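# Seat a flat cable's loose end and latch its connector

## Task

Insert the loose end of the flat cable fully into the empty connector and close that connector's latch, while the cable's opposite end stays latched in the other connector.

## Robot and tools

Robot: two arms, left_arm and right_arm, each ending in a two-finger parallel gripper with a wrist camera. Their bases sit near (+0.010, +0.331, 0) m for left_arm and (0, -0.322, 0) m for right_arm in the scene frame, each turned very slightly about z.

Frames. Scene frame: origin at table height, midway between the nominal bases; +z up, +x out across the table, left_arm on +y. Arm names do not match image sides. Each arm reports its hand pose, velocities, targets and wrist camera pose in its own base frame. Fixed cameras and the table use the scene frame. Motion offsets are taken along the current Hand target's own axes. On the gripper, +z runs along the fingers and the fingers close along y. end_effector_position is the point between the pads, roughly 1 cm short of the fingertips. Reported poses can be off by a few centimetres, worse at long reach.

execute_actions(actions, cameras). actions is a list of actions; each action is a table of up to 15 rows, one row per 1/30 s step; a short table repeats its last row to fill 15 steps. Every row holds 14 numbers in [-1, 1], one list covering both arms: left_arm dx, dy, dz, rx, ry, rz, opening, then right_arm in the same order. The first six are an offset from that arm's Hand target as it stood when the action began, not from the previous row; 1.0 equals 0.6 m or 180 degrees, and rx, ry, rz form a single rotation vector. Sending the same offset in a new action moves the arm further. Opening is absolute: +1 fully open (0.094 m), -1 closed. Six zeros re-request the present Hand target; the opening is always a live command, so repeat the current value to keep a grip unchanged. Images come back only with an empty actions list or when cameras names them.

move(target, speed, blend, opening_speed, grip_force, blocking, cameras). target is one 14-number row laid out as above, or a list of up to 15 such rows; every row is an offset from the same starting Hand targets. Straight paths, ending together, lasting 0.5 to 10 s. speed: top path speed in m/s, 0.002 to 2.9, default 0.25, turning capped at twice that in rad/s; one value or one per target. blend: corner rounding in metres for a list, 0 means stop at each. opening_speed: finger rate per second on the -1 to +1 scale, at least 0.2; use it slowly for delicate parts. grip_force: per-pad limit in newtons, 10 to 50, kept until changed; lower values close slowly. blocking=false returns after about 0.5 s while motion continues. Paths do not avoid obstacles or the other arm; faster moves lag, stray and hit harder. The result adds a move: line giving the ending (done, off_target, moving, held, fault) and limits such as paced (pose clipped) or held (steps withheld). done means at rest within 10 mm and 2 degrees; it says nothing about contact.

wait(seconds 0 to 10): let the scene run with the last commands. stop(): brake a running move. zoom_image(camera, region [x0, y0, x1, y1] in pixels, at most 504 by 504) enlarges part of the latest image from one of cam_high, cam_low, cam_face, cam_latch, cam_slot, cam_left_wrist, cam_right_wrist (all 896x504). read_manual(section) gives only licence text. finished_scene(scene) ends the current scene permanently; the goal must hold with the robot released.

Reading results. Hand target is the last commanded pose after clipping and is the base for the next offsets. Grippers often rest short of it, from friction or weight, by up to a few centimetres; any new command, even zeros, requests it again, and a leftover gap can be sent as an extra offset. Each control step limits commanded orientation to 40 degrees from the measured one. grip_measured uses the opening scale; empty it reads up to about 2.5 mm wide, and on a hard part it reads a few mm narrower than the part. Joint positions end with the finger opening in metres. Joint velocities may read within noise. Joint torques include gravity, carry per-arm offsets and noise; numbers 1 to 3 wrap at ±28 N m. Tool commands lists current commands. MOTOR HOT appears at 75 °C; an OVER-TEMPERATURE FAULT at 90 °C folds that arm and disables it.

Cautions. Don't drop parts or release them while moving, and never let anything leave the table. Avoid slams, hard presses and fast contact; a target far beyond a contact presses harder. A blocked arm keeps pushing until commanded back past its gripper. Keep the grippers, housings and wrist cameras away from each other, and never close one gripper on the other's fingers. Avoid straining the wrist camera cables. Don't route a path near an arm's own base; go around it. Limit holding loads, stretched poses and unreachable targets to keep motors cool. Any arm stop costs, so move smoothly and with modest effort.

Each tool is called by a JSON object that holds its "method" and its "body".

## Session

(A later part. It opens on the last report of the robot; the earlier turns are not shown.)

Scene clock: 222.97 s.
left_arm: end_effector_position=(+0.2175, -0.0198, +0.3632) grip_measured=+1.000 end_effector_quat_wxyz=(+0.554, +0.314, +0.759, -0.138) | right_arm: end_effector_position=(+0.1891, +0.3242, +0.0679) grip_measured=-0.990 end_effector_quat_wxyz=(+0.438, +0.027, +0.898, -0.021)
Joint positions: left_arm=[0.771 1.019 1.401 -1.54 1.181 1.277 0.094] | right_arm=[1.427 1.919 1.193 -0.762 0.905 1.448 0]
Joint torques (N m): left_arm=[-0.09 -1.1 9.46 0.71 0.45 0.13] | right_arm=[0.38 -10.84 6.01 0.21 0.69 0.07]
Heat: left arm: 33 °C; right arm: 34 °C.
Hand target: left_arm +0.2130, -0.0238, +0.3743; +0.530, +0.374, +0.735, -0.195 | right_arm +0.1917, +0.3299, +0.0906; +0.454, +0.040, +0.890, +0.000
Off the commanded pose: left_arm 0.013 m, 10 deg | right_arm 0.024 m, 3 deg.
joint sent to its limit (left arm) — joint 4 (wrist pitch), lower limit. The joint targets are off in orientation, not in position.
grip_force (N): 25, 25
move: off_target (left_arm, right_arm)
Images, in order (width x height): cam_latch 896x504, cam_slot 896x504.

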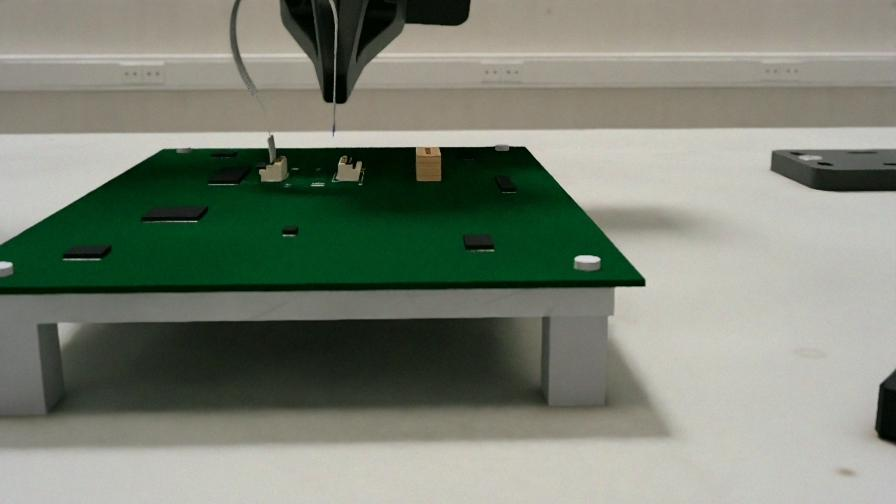

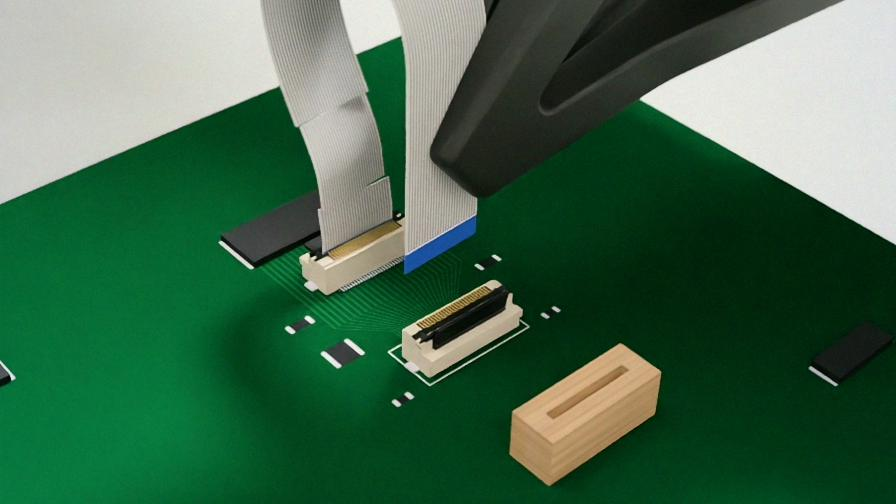

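{"method": "move", "body": {"target": [[0,0,0,0,0,0,1,0.0216,-0.0014,0.0157,0,0,0,-1],[0,0,0,0,0,0,1,0.0329,-0.0020,0.0239,0,0,0,-1],[0,0,0,0,0,0,1,0.0366,-0.0025,0.0266,0,0,0,-1]], "speed": 0.04, "cameras": ["cam_latch","cam_slot","cam_face"]}}

{"method": "zoom_image", "body": {"camera": "cam_latch", "region": [320, 110, 380, 190]}}

{"method": "zoom_image", "body": {"camera": "cam_slot", "region": [390, 190, 560, 400]}}

Scene clock: 226.93 s.
left_arm: end_effector_position=(+0.2175, -0.0198, +0.3632) grip_measured=+1.000 end_effector_quat_wxyz=(+0.554, +0.314, +0.759, -0.138) | right_arm: end_effector_position=(+0.1896, +0.3280, +0.0629) grip_measured=-0.990 end_effector_quat_wxyz=(+0.440, +0.036, +0.898, -0.004)
Joint positions: left_arm=[0.771 1.019 1.401 -1.54 1.181 1.277 0.094] | right_arm=[1.427 1.919 1.168 -0.699 0.905 1.448 0]
Joint torques (N m): left_arm=[-0.13 -1.07 9.57 0.72 0.48 0.13] | right_arm=[0.39 -7.34 3.64 0.56 0.68 0.07]
Heat: left arm: 33 °C; right arm: 33 °C.
Hand target: left_arm +0.2130, -0.0238, +0.3743; +0.530, +0.374, +0.735, -0.195 | right_arm +0.1917, +0.3294, +0.0634; +0.454, +0.040, +0.890, +0.000
Off the commanded pose: left_arm 0.013 m, 10 deg | right_arm 0.003 m, 2 deg.
joint sent to its limit (left arm) — joint 4 (wrist pitch), lower limit. The joint targets are off in orientation, not in position.
grip_force (N): 25, 25
move: off_target (left_arm)
Images, in order (width x height): cam_face 896x504, cam_latch 896x504, cam_slot 896x504.

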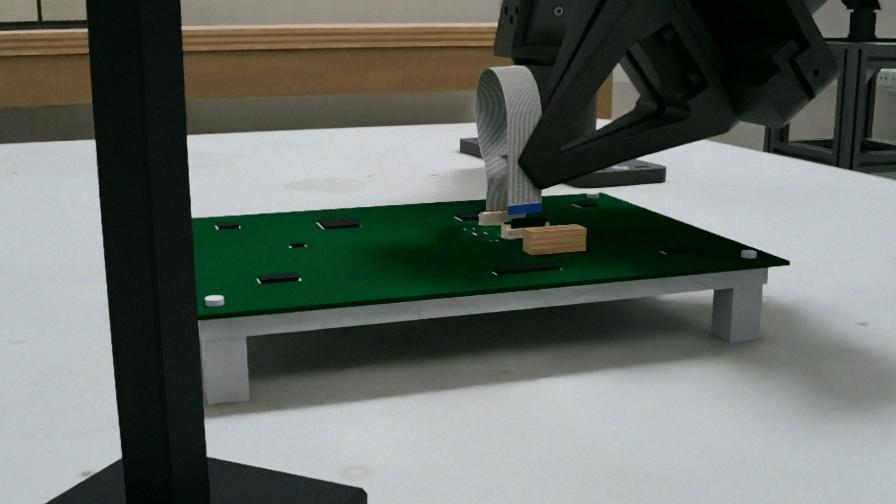

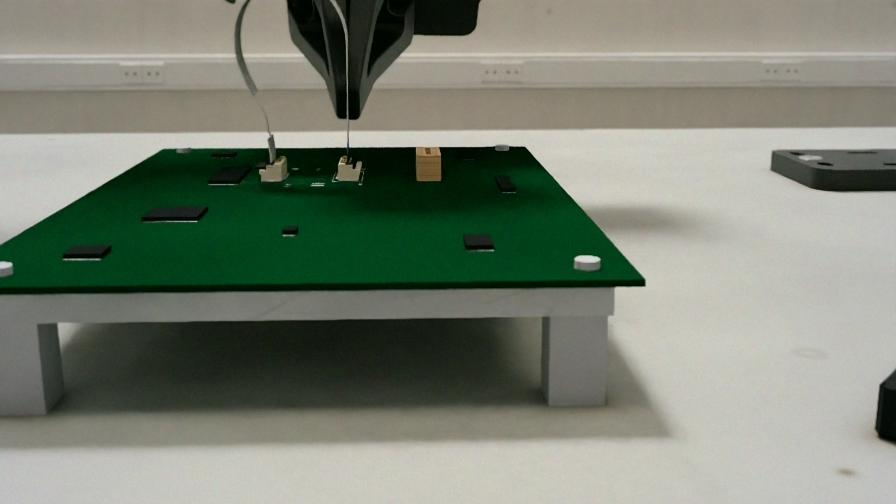

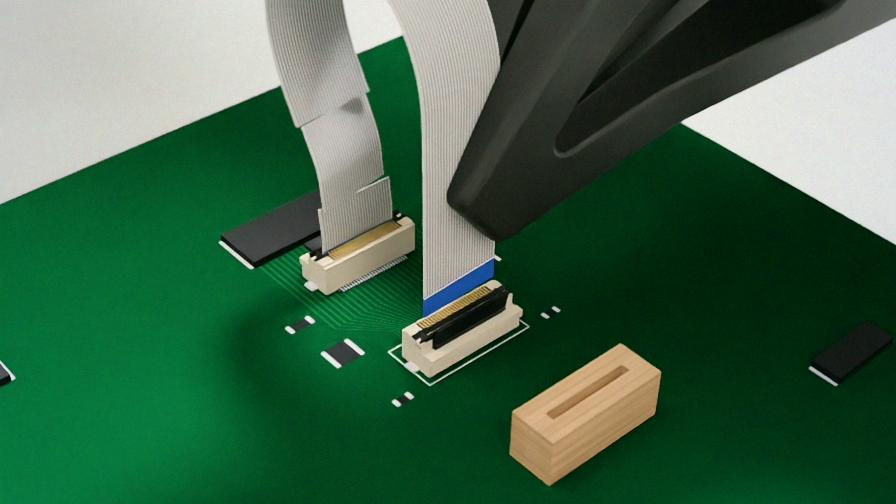

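Scaled by 6.300 from the camera's 896x504 image, which has a finer 1280x720 frame.

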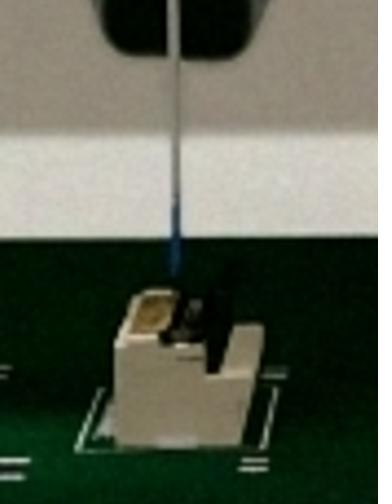

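Scaled by 2.400 from the camera's 896x504 image, which has a finer 1280x720 frame.

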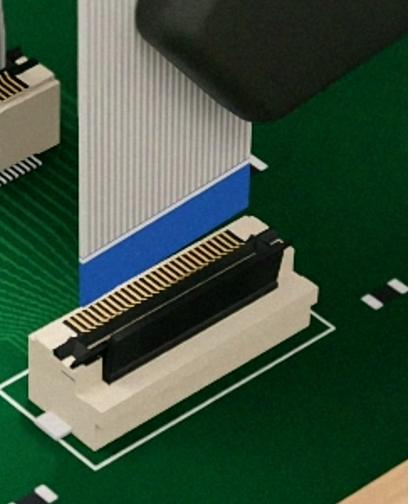

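{"method": "move", "body": {"target": [0,0,0,0,0,0,1,0.0046,0.0009,0.0032,0,0,0,-1], "speed": 0.04, "cameras": ["cam_latch","cam_slot"]}}

{"method": "zoom_image", "body": {"camera": "cam_latch", "region": [320, 110, 380, 190]}}

{"method": "zoom_image", "body": {"camera": "cam_slot", "region": [390, 190, 560, 400]}}

Scene clock: 229.13 s.
left_arm: end_effector_position=(+0.2175, -0.0198, +0.3632) grip_measured=+1.000 end_effector_quat_wxyz=(+0.554, +0.314, +0.759, -0.138) | right_arm: end_effector_position=(+0.1899, +0.3297, +0.0614) grip_measured=-0.990 end_effector_quat_wxyz=(+0.440, +0.037, +0.897, -0.001)
Joint positions: left_arm=[0.771 1.019 1.401 -1.54 1.181 1.277 0.094] | right_arm=[1.427 1.925 1.168 -0.687 0.905 1.448 0]
Joint torques (N m): left_arm=[-0.2 -1.16 9.69 0.72 0.46 0.14] | right_arm=[0.4 -7.15 3.4 0.61 0.68 0.08]
Heat: left arm: 33 °C; right arm: 33 °C.
Hand target: left_arm +0.2130, -0.0238, +0.3743; +0.530, +0.374, +0.735, -0.195 | right_arm +0.1916, +0.3301, +0.0600; +0.454, +0.040, +0.890, +0.000
Off the commanded pose: left_arm 0.013 m, 10 deg | right_arm 0.002 m, 2 deg.
joint sent to its limit (left arm) — joint 4 (wrist pitch), lower limit. The joint targets are off in orientation, not in position.
grip_force (N): 25, 25
move: off_target (left_arm)
Images, in order (width x height): cam_latch 896x504, cam_slot 896x504.

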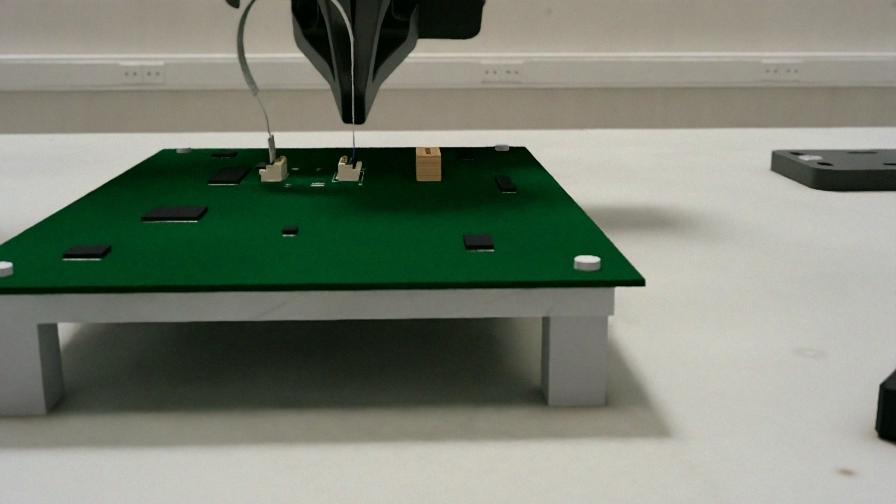

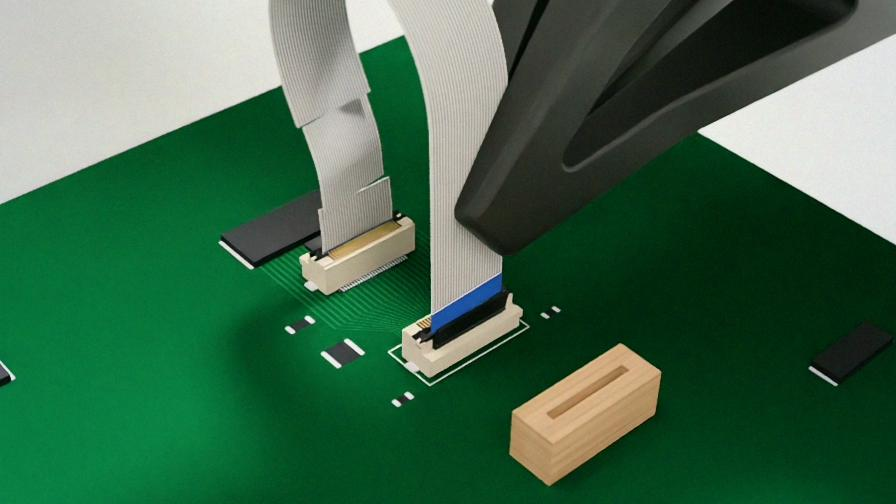

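Scaled by 6.300 from the camera's 896x504 image, which has a finer 1280x720 frame.

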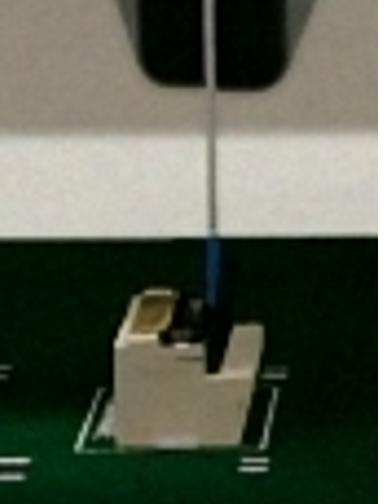

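Scaled by 2.400 from the camera's 896x504 image, which has a finer 1280x720 frame.

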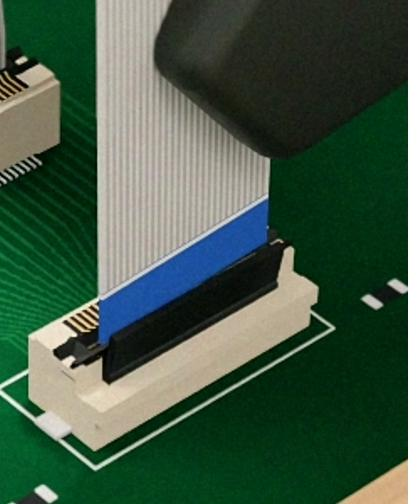

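{"method": "move", "body": {"target": [0,0,0,0,0,0,1,-0.0002,-0.0040,0.0001,0,0,0,-1], "speed": 0.04, "cameras": ["cam_latch","cam_slot"]}}

{"method": "zoom_image", "body": {"camera": "cam_latch", "region": [320, 110, 380, 190]}}

{"method": "zoom_image", "body": {"camera": "cam_slot", "region": [390, 190, 560, 400]}}

Scene clock: 231.13 s.
left_arm: end_effector_position=(+0.2175, -0.0198, +0.3632) grip_measured=+1.000 end_effector_quat_wxyz=(+0.554, +0.314, +0.759, -0.138) | right_arm: end_effector_position=(+0.1892, +0.3279, +0.0592) grip_measured=-0.990 end_effector_quat_wxyz=(+0.440, +0.035, +0.897, -0.003)
Joint positions: left_arm=[0.771 1.019 1.401 -1.54 1.181 1.277 0.094] | right_arm=[1.429 1.925 1.157 -0.681 0.906 1.448 0]
Joint torques (N m): left_arm=[-0.2 -1.06 9.58 0.71 0.44 0.12] | right_arm=[0.24 -7.66 3.32 0.57 0.66 0.06]
Heat: left arm: 33 °C; right arm: 33 °C.
Hand target: left_arm +0.2130, -0.0238, +0.3743; +0.530, +0.374, +0.735, -0.195 | right_arm +0.1915, +0.3277, +0.0600; +0.454, +0.040, +0.890, +0.000
Off the commanded pose: left_arm 0.013 m, 10 deg | right_arm 0.003 m, 2 deg.
joint sent to its limit (left arm) — joint 4 (wrist pitch), lower limit. The joint targets are off in orientation, not in position.
grip_force (N): 25, 25
move: off_target (left_arm)
Images, in order (width x height): cam_latch 896x504, cam_slot 896x504.

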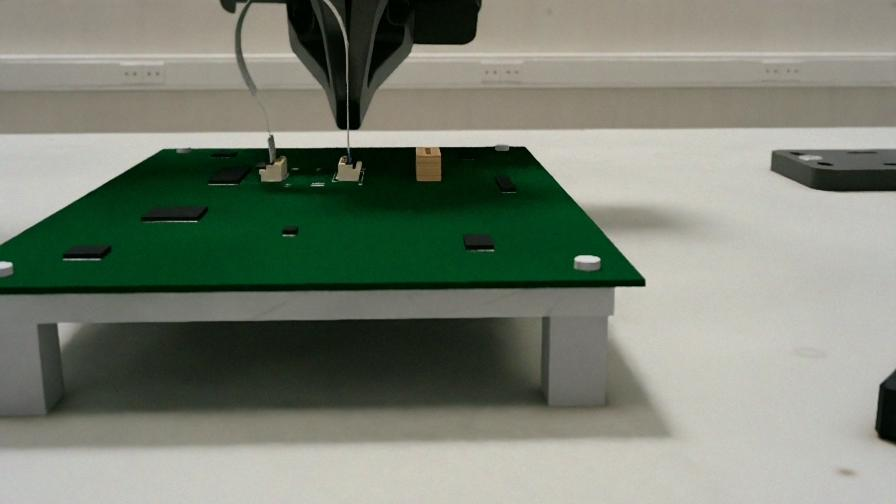

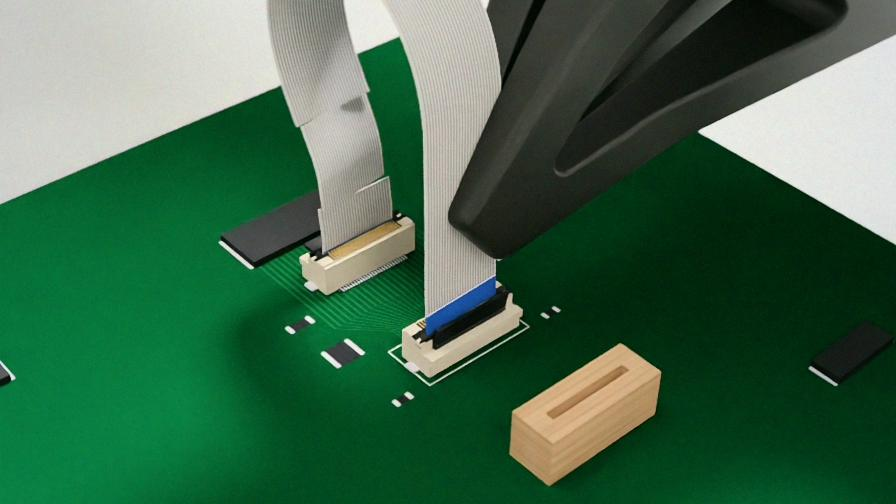

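Scaled by 6.300 from the camera's 896x504 image, which has a finer 1280x720 frame.

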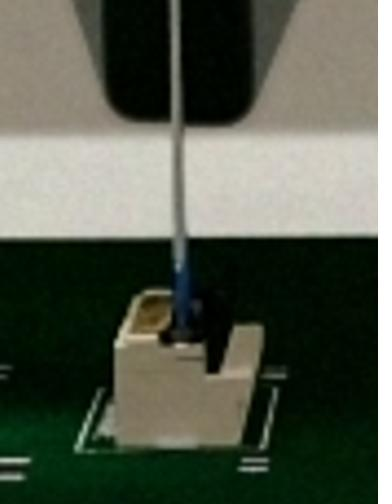

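Scaled by 2.400 from the camera's 896x504 image, which has a finer 1280x720 frame.

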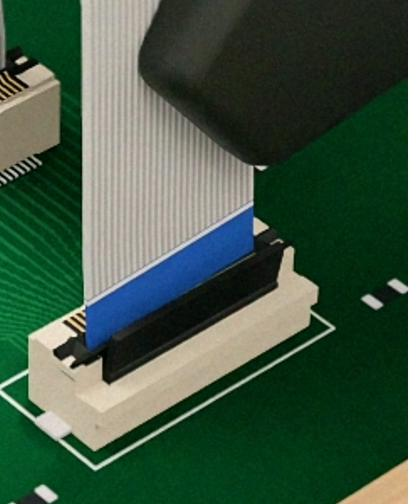

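{"method": "move", "body": {"target": [0,0,0,0,0,0,1,0.0041,0.0000,0.0029,0,0,0,-1], "speed": 0.04, "cameras": ["cam_latch","cam_slot"]}}

{"method": "zoom_image", "body": {"camera": "cam_latch", "region": [320, 110, 380, 190]}}

{"method": "zoom_image", "body": {"camera": "cam_slot", "region": [390, 190, 560, 400]}}

Scene clock: 233.23 s.
left_arm: end_effector_position=(+0.2175, -0.0198, +0.3632) grip_measured=+1.000 end_effector_quat_wxyz=(+0.554, +0.314, +0.759, -0.138) | right_arm: end_effector_position=(+0.1893, +0.3289, +0.0590) grip_measured=-0.990 end_effector_quat_wxyz=(+0.442, +0.037, +0.896, +0.001)
Joint positions: left_arm=[0.771 1.019 1.401 -1.54 1.181 1.277 0.094] | right_arm=[1.43 1.925 1.153 -0.669 0.91 1.448 0]
Joint torques (N m): left_arm=[-0.09 -1.17 9.65 0.69 0.48 0.1] | right_arm=[0.09 -7.2 3.22 0.57 0.63 0.07]
Heat: left arm: 33 °C; right arm: 33 °C.
Hand target: left_arm +0.2130, -0.0238, +0.3743; +0.530, +0.374, +0.735, -0.195 | right_arm +0.1916, +0.3278, +0.0570; +0.454, +0.040, +0.890, +0.000
Off the commanded pose: left_arm 0.013 m, 10 deg | right_arm 0.003 m, 1 deg.
joint sent to its limit (left arm) — joint 4 (wrist pitch), lower limit. The joint targets are off in orientation, not in position.
grip_force (N): 25, 25
move: off_target (left_arm)
Images, in order (width x height): cam_latch 896x504, cam_slot 896x504.

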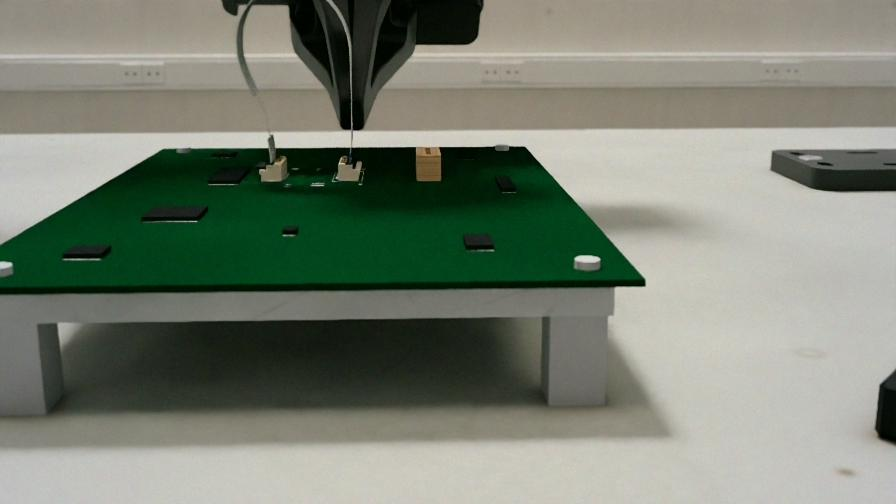

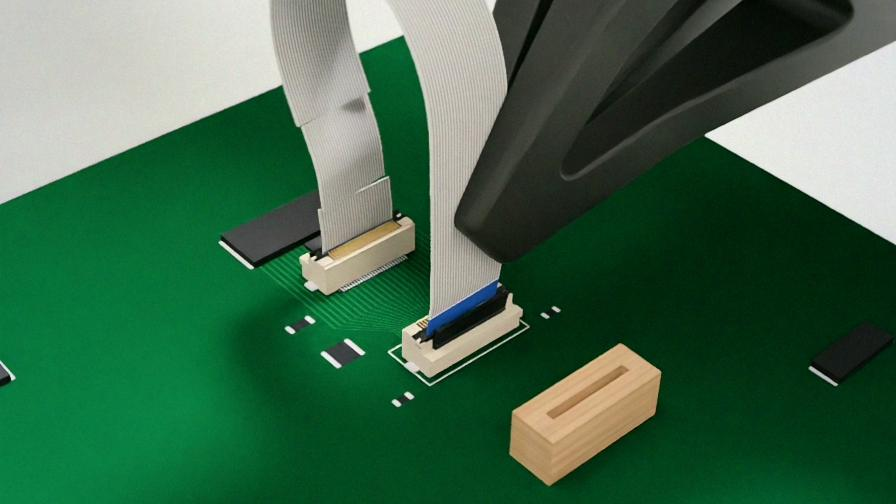

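Scaled by 6.300 from the camera's 896x504 image, which has a finer 1280x720 frame.

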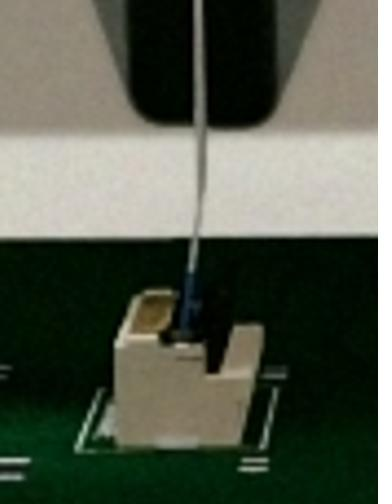

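Scaled by 2.400 from the camera's 896x504 image, which has a finer 1280x720 frame.

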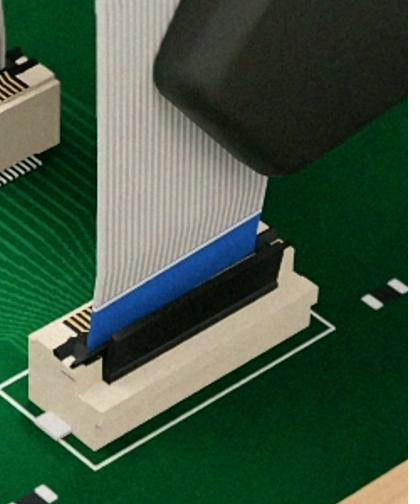

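{"method": "move", "body": {"target": [0,0,0,0,0,0,1,0.0039,-0.0028,0.0031,0,0,0,-1], "speed": 0.04, "cameras": ["cam_latch","cam_slot"]}}

{"method": "zoom_image", "body": {"camera": "cam_latch", "region": [320, 110, 380, 190]}}

{"method": "zoom_image", "body": {"camera": "cam_slot", "region": [390, 190, 560, 400]}}

Scene clock: 235.17 s.
left_arm: end_effector_position=(+0.2175, -0.0198, +0.3632) grip_measured=+1.000 end_effector_quat_wxyz=(+0.554, +0.314, +0.759, -0.138) | right_arm: end_effector_position=(+0.1890, +0.3279, +0.0558) grip_measured=-0.990 end_effector_quat_wxyz=(+0.442, +0.038, +0.896, +0.003)
Joint positions: left_arm=[0.771 1.019 1.401 -1.54 1.181 1.277 0.094] | right_arm=[1.43 1.925 1.138 -0.65 0.909 1.448 0]
Joint torques (N m): left_arm=[0.03 -1.22 9.42 0.69 0.46 0.11] | right_arm=[0.03 -7.12 3.29 0.54 0.63 0.05]
Heat: left arm: 33 °C; right arm: 33 °C.
Hand target: left_arm +0.2130, -0.0238, +0.3743; +0.530, +0.374, +0.735, -0.195 | right_arm +0.1915, +0.3262, +0.0539; +0.454, +0.040, +0.890, +0.000
Off the commanded pose: left_arm 0.013 m, 10 deg | right_arm 0.004 m, 2 deg.
joint sent to its limit (left arm) — joint 4 (wrist pitch), lower limit. The joint targets are off in orientation, not in position.
grip_force (N): 25, 25
move: off_target (left_arm)
Images, in order (width x height): cam_latch 896x504, cam_slot 896x504.

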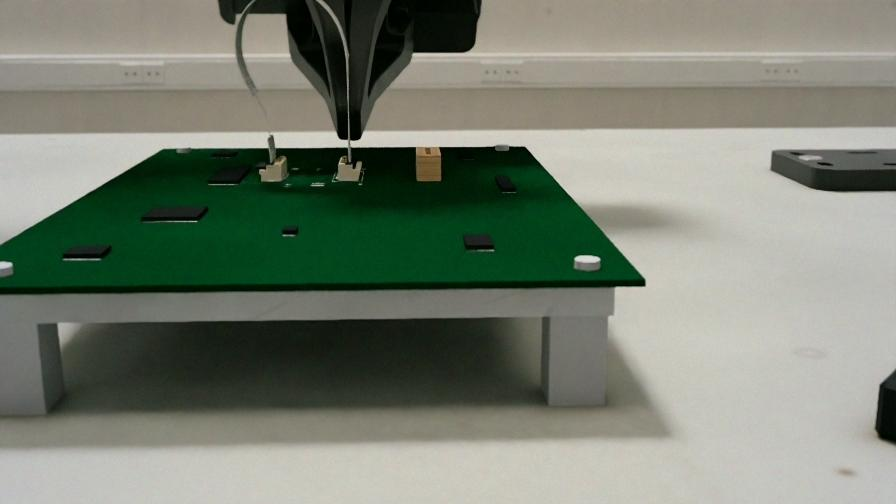

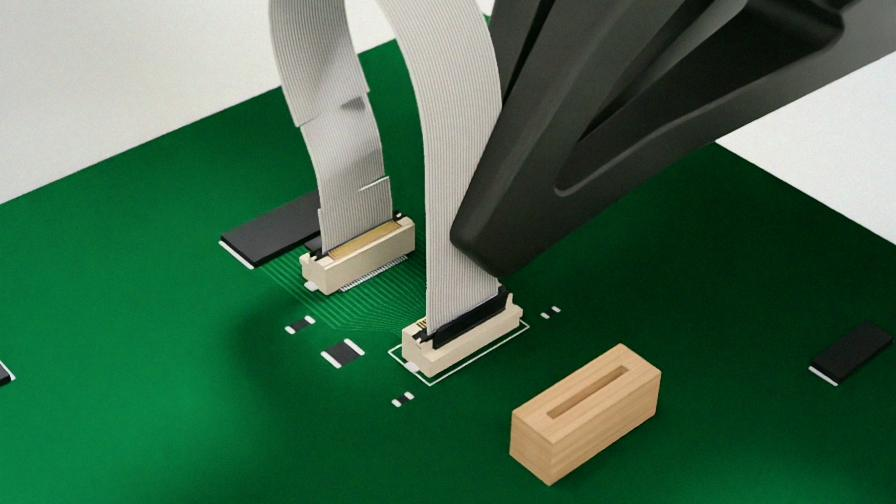

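Scaled by 6.300 from the camera's 896x504 image, which has a finer 1280x720 frame.

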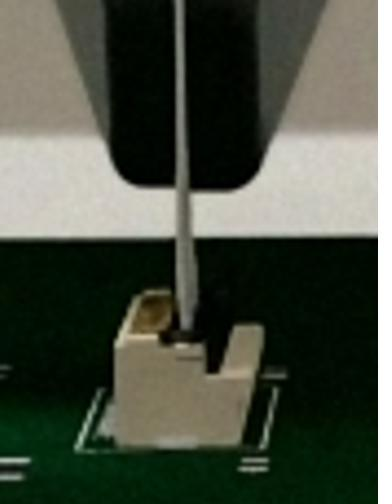

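Scaled by 2.400 from the camera's 896x504 image, which has a finer 1280x720 frame.

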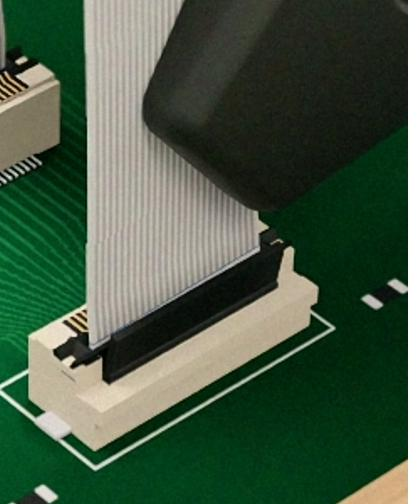

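{"method": "move", "body": {"target": [0,0,0,0,0,0,1,0.0027,-0.0008,0.0020,0,0,0,-1], "speed": 0.04, "cameras": ["cam_latch","cam_slot"]}}

{"method": "zoom_image", "body": {"camera": "cam_latch", "region": [320, 110, 380, 190]}}

{"method": "zoom_image", "body": {"camera": "cam_slot", "region": [390, 190, 560, 400]}}

Scene clock: 237.13 s.
left_arm: end_effector_position=(+0.2175, -0.0198, +0.3632) grip_measured=+1.000 end_effector_quat_wxyz=(+0.554, +0.314, +0.759, -0.138) | right_arm: end_effector_position=(+0.1891, +0.3280, +0.0554) grip_measured=-0.990 end_effector_quat_wxyz=(+0.442, +0.038, +0.896, +0.003)
Joint positions: left_arm=[0.771 1.019 1.401 -1.54 1.181 1.277 0.094] | right_arm=[1.43 1.925 1.136 -0.645 0.909 1.448 0]
Joint torques (N m): left_arm=[-0.14 -1.01 9.61 0.69 0.47 0.12] | right_arm=[0.03 -6.91 3.11 0.6 0.63 0.05]
Heat: left arm: 33 °C; right arm: 33 °C.
Hand target: left_arm +0.2130, -0.0238, +0.3743; +0.530, +0.374, +0.735, -0.195 | right_arm +0.1915, +0.3258, +0.0519; +0.454, +0.040, +0.890, +0.000
Off the commanded pose: left_arm 0.013 m, 10 deg | right_arm 0.005 m, 2 deg.
joint sent to its limit (left arm) — joint 4 (wrist pitch), lower limit. The joint targets are off in orientation, not in position.
grip_force (N): 25, 25
move: off_target (left_arm)
Images, in order (width x height): cam_latch 896x504, cam_slot 896x504.

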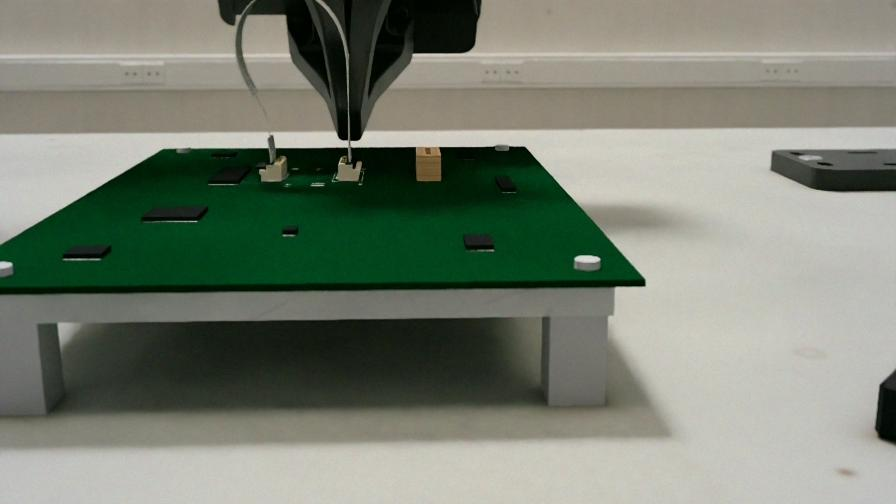

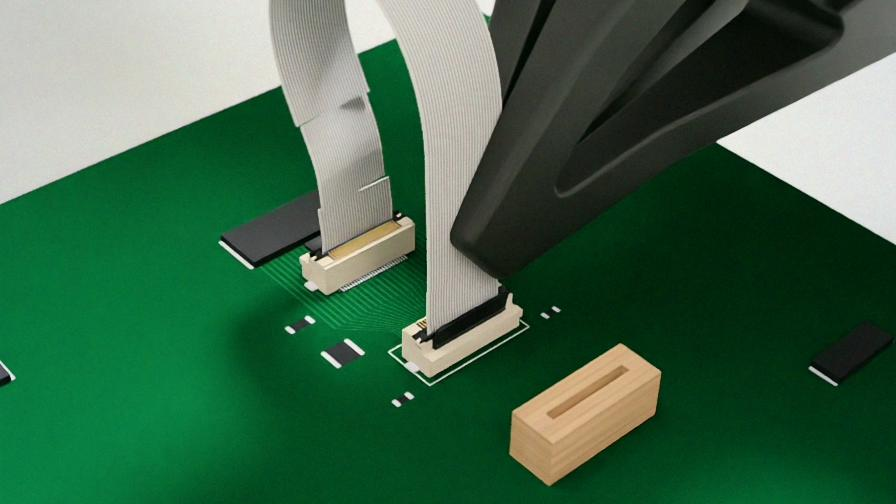

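Scaled by 6.300 from the camera's 896x504 image, which has a finer 1280x720 frame.

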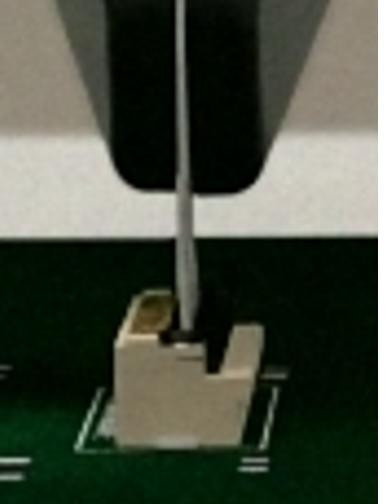

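Scaled by 2.400 from the camera's 896x504 image, which has a finer 1280x720 frame.

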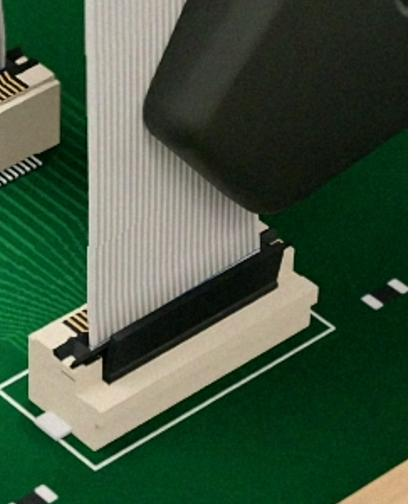

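{"method": "move", "body": {"target": [0,0,0,0,0,0,1,0.0041,0,0.0029,0,0,0,-1], "speed": 0.04, "cameras": ["cam_latch","cam_slot"]}}

{"method": "zoom_image", "body": {"camera": "cam_latch", "region": [320, 110, 380, 190]}}

{"method": "zoom_image", "body": {"camera": "cam_slot", "region": [390, 190, 560, 400]}}

Scene clock: 241.43 s.
left_arm: end_effector_position=(+0.2175, -0.0198, +0.3632) grip_measured=+1.000 end_effector_quat_wxyz=(+0.554, +0.314, +0.759, -0.138) | right_arm: end_effector_position=(+0.1889, +0.3279, +0.0552) grip_measured=-0.990 end_effector_quat_wxyz=(+0.445, +0.038, +0.895, +0.005)
Joint positions: left_arm=[0.771 1.019 1.401 -1.54 1.181 1.277 0.094] | right_arm=[1.433 1.925 1.131 -0.638 0.915 1.448 0]
Joint torques (N m): left_arm=[-0.17 -1.03 9.5 0.71 0.49 0.13] | right_arm=[-0.13 -6.45 3.08 0.64 0.58 0.06]
Heat: left arm: 33 °C; right arm: 33 °C.
Hand target: left_arm +0.2130, -0.0238, +0.3743; +0.530, +0.374, +0.735, -0.195 | right_arm +0.1915, +0.3259, +0.0488; +0.454, +0.040, +0.890, +0.000
Off the commanded pose: left_arm 0.013 m, 10 deg | right_arm 0.007 m, 1 deg.
joint sent to its limit (left arm) — joint 4 (wrist pitch), lower limit. The joint targets are off in orientation, not in position.
grip_force (N): 25, 25
move: off_target (left_arm)
Images, in order (width x height): cam_latch 896x504, cam_slot 896x504.

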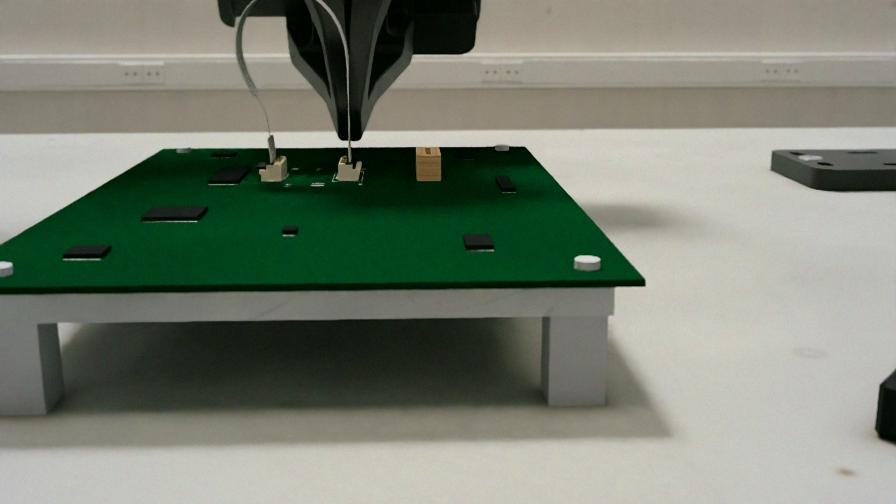

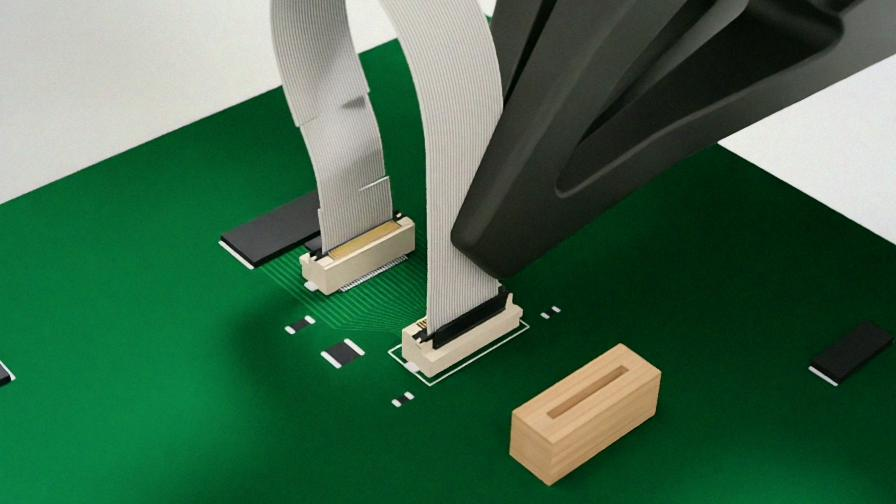

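Scaled by 6.300 from the camera's 896x504 image, which has a finer 1280x720 frame.

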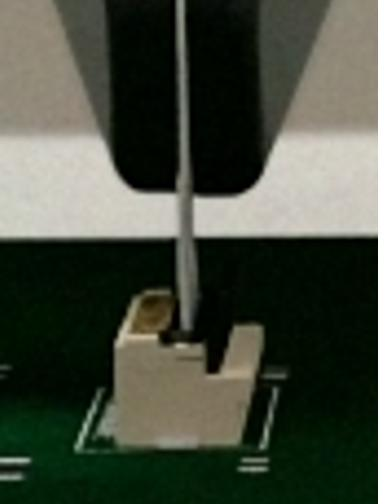

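Scaled by 2.400 from the camera's 896x504 image, which has a finer 1280x720 frame.

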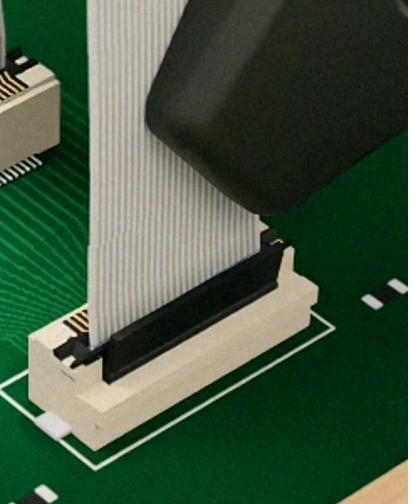

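{"method": "move", "body": {"target": [[0,0,0,0,0,0,1,-0.0081,0.0004,-0.0059,0,0,0,-1],[0,0,0,0,0,0,1,-0.0081,0.0004,-0.0059,0,0,0,-0.82]], "speed": 0.04, "opening_speed": 0.5, "cameras": ["cam_latch","cam_slot"]}}

{"method": "zoom_image", "body": {"camera": "cam_latch", "region": [320, 110, 380, 190]}}

{"method": "zoom_image", "body": {"camera": "cam_slot", "region": [390, 190, 560, 400]}}

Scene clock: 243.77 s.
left_arm: end_effector_position=(+0.2175, -0.0198, +0.3632) grip_measured=+1.000 end_effector_quat_wxyz=(+0.554, +0.314, +0.759, -0.138) | right_arm: end_effector_position=(+0.1883, +0.3281, +0.0545) grip_measured=-0.822 end_effector_quat_wxyz=(+0.443, +0.038, +0.896, +0.005)
Joint positions: left_arm=[0.771 1.019 1.401 -1.54 1.181 1.277 0.094] | right_arm=[1.433 1.925 1.131 -0.638 0.91 1.448 0.008]
Joint torques (N m): left_arm=[-0.08 -1.1 9.66 0.73 0.45 0.12] | right_arm=[-0.16 -7.31 3.86 0.43 0.63 0.04]
Heat: left arm: 33 °C; right arm: 33 °C.
Hand target: left_arm +0.2130, -0.0238, +0.3743; +0.530, +0.374, +0.735, -0.195 | right_arm +0.1915, +0.3259, +0.0548; +0.454, +0.040, +0.890, +0.000
Off the commanded pose: left_arm 0.013 m, 10 deg | right_arm 0.004 m, 2 deg.
joint sent to its limit (left arm) — joint 4 (wrist pitch), lower limit. The joint targets are off in orientation, not in position.
grip_force (N): 25, 25
move: off_target (left_arm)
Images, in order (width x height): cam_latch 896x504, cam_slot 896x504.

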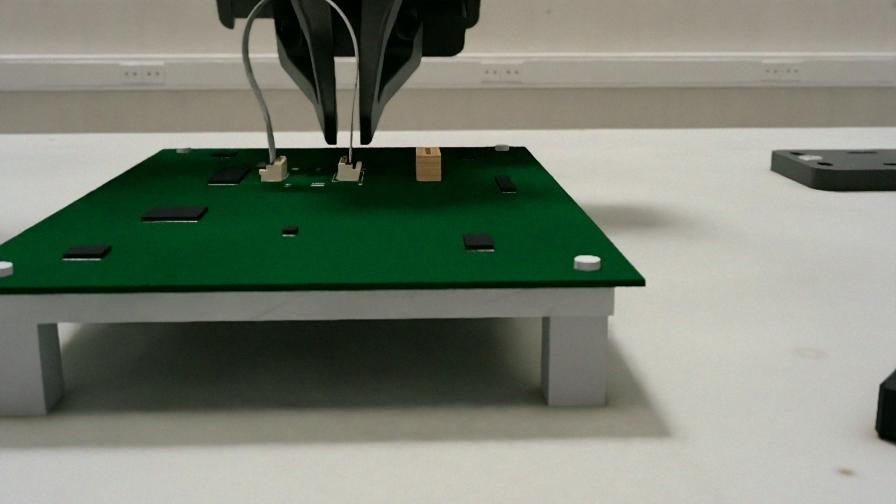

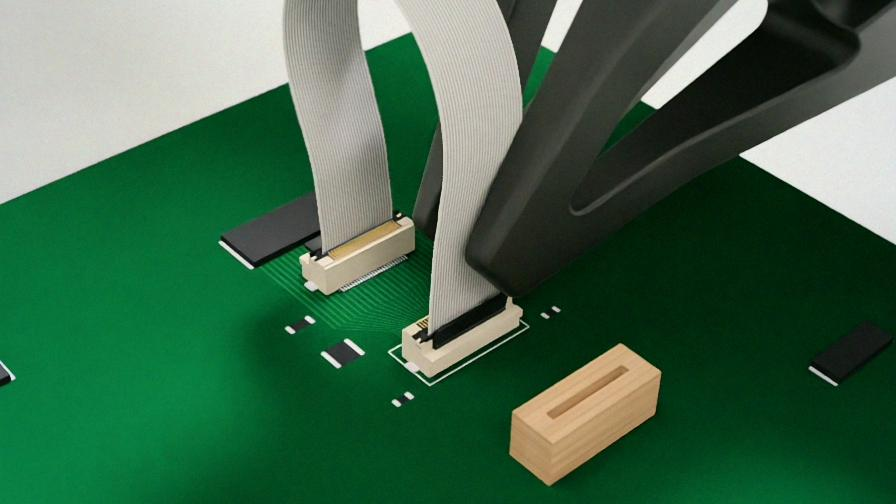

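Scaled by 6.300 from the camera's 896x504 image, which has a finer 1280x720 frame.

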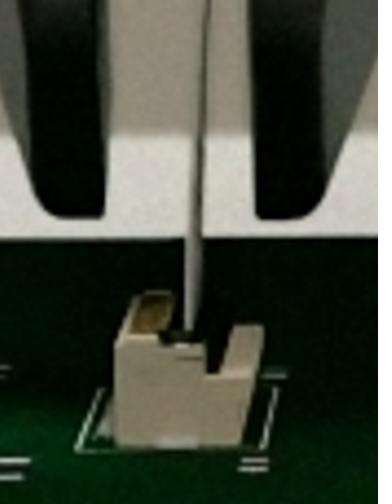

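Scaled by 2.400 from the camera's 896x504 image, which has a finer 1280x720 frame.

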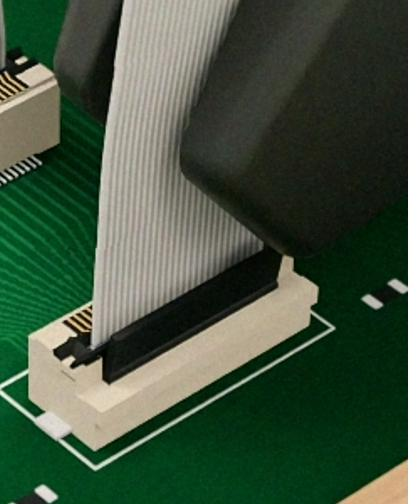

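{"method": "move", "body": {"target": [0,0,0,0,0,0,1,0.0050,-0.0052,0.0038,0,0,0,-0.82], "speed": 0.04, "cameras": ["cam_latch","cam_slot"]}}

{"method": "zoom_image", "body": {"camera": "cam_latch", "region": [320, 110, 380, 190]}}

{"method": "zoom_image", "body": {"camera": "cam_slot", "region": [390, 190, 560, 400]}}

Scene clock: 245.67 s.
left_arm: end_effector_position=(+0.2175, -0.0198, +0.3632) grip_measured=+1.000 end_effector_quat_wxyz=(+0.554, +0.314, +0.759, -0.138) | right_arm: end_effector_position=(+0.1884, +0.3247, +0.0521) grip_measured=-0.822 end_effector_quat_wxyz=(+0.444, +0.036, +0.895, +0.001)
Joint positions: left_arm=[0.771 1.019 1.401 -1.54 1.181 1.277 0.094] | right_arm=[1.433 1.925 1.118 -0.634 0.914 1.448 0.008]
Joint torques (N m): left_arm=[-0.01 -1.21 9.61 0.7 0.48 0.12] | right_arm=[-0.23 -7.39 3.25 0.56 0.59 0.04]
Heat: left arm: 33 °C; right arm: 32 °C.
Hand target: left_arm +0.2130, -0.0238, +0.3743; +0.530, +0.374, +0.735, -0.195 | right_arm +0.1914, +0.3230, +0.0510; +0.454, +0.040, +0.890, +0.000
Off the commanded pose: left_arm 0.013 m, 10 deg | right_arm 0.004 m, 1 deg.
joint sent to its limit (left arm) — joint 4 (wrist pitch), lower limit. The joint targets are off in orientation, not in position.
grip_force (N): 25, 25
move: off_target (left_arm)
Images, in order (width x height): cam_latch 896x504, cam_slot 896x504.

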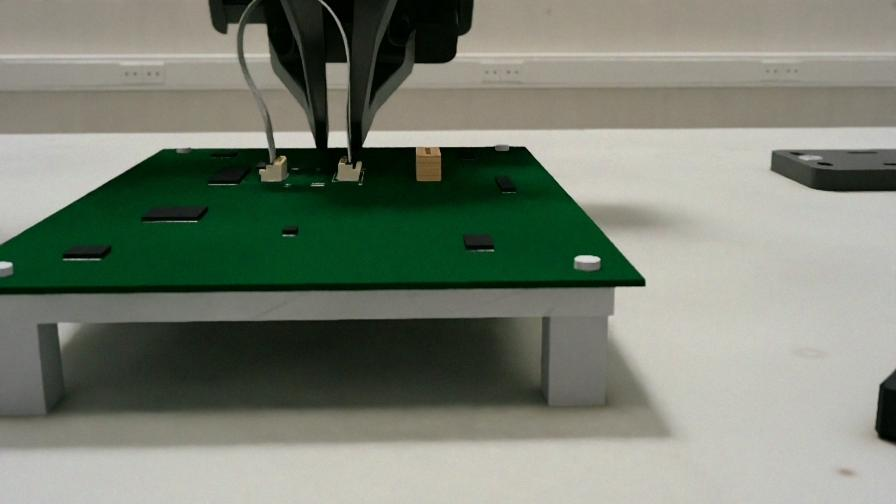

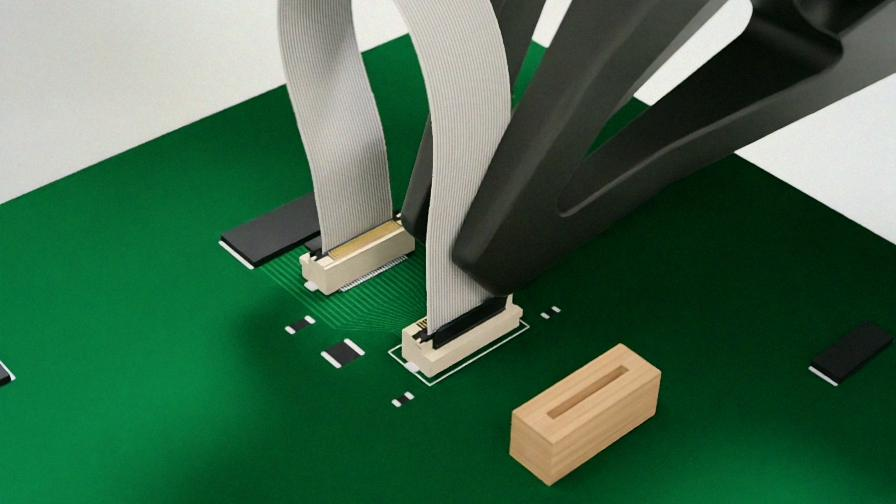

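Scaled by 6.300 from the camera's 896x504 image, which has a finer 1280x720 frame.

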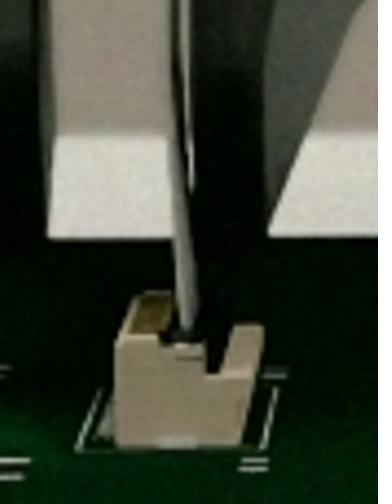

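Scaled by 2.400 from the camera's 896x504 image, which has a finer 1280x720 frame.

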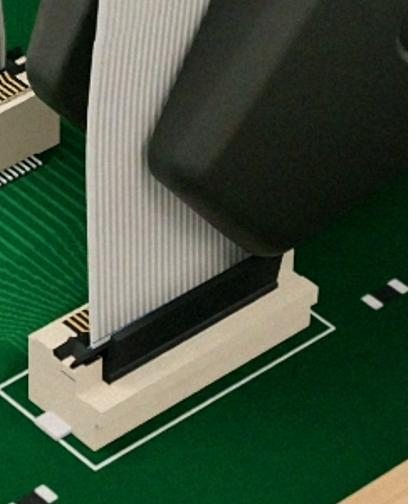

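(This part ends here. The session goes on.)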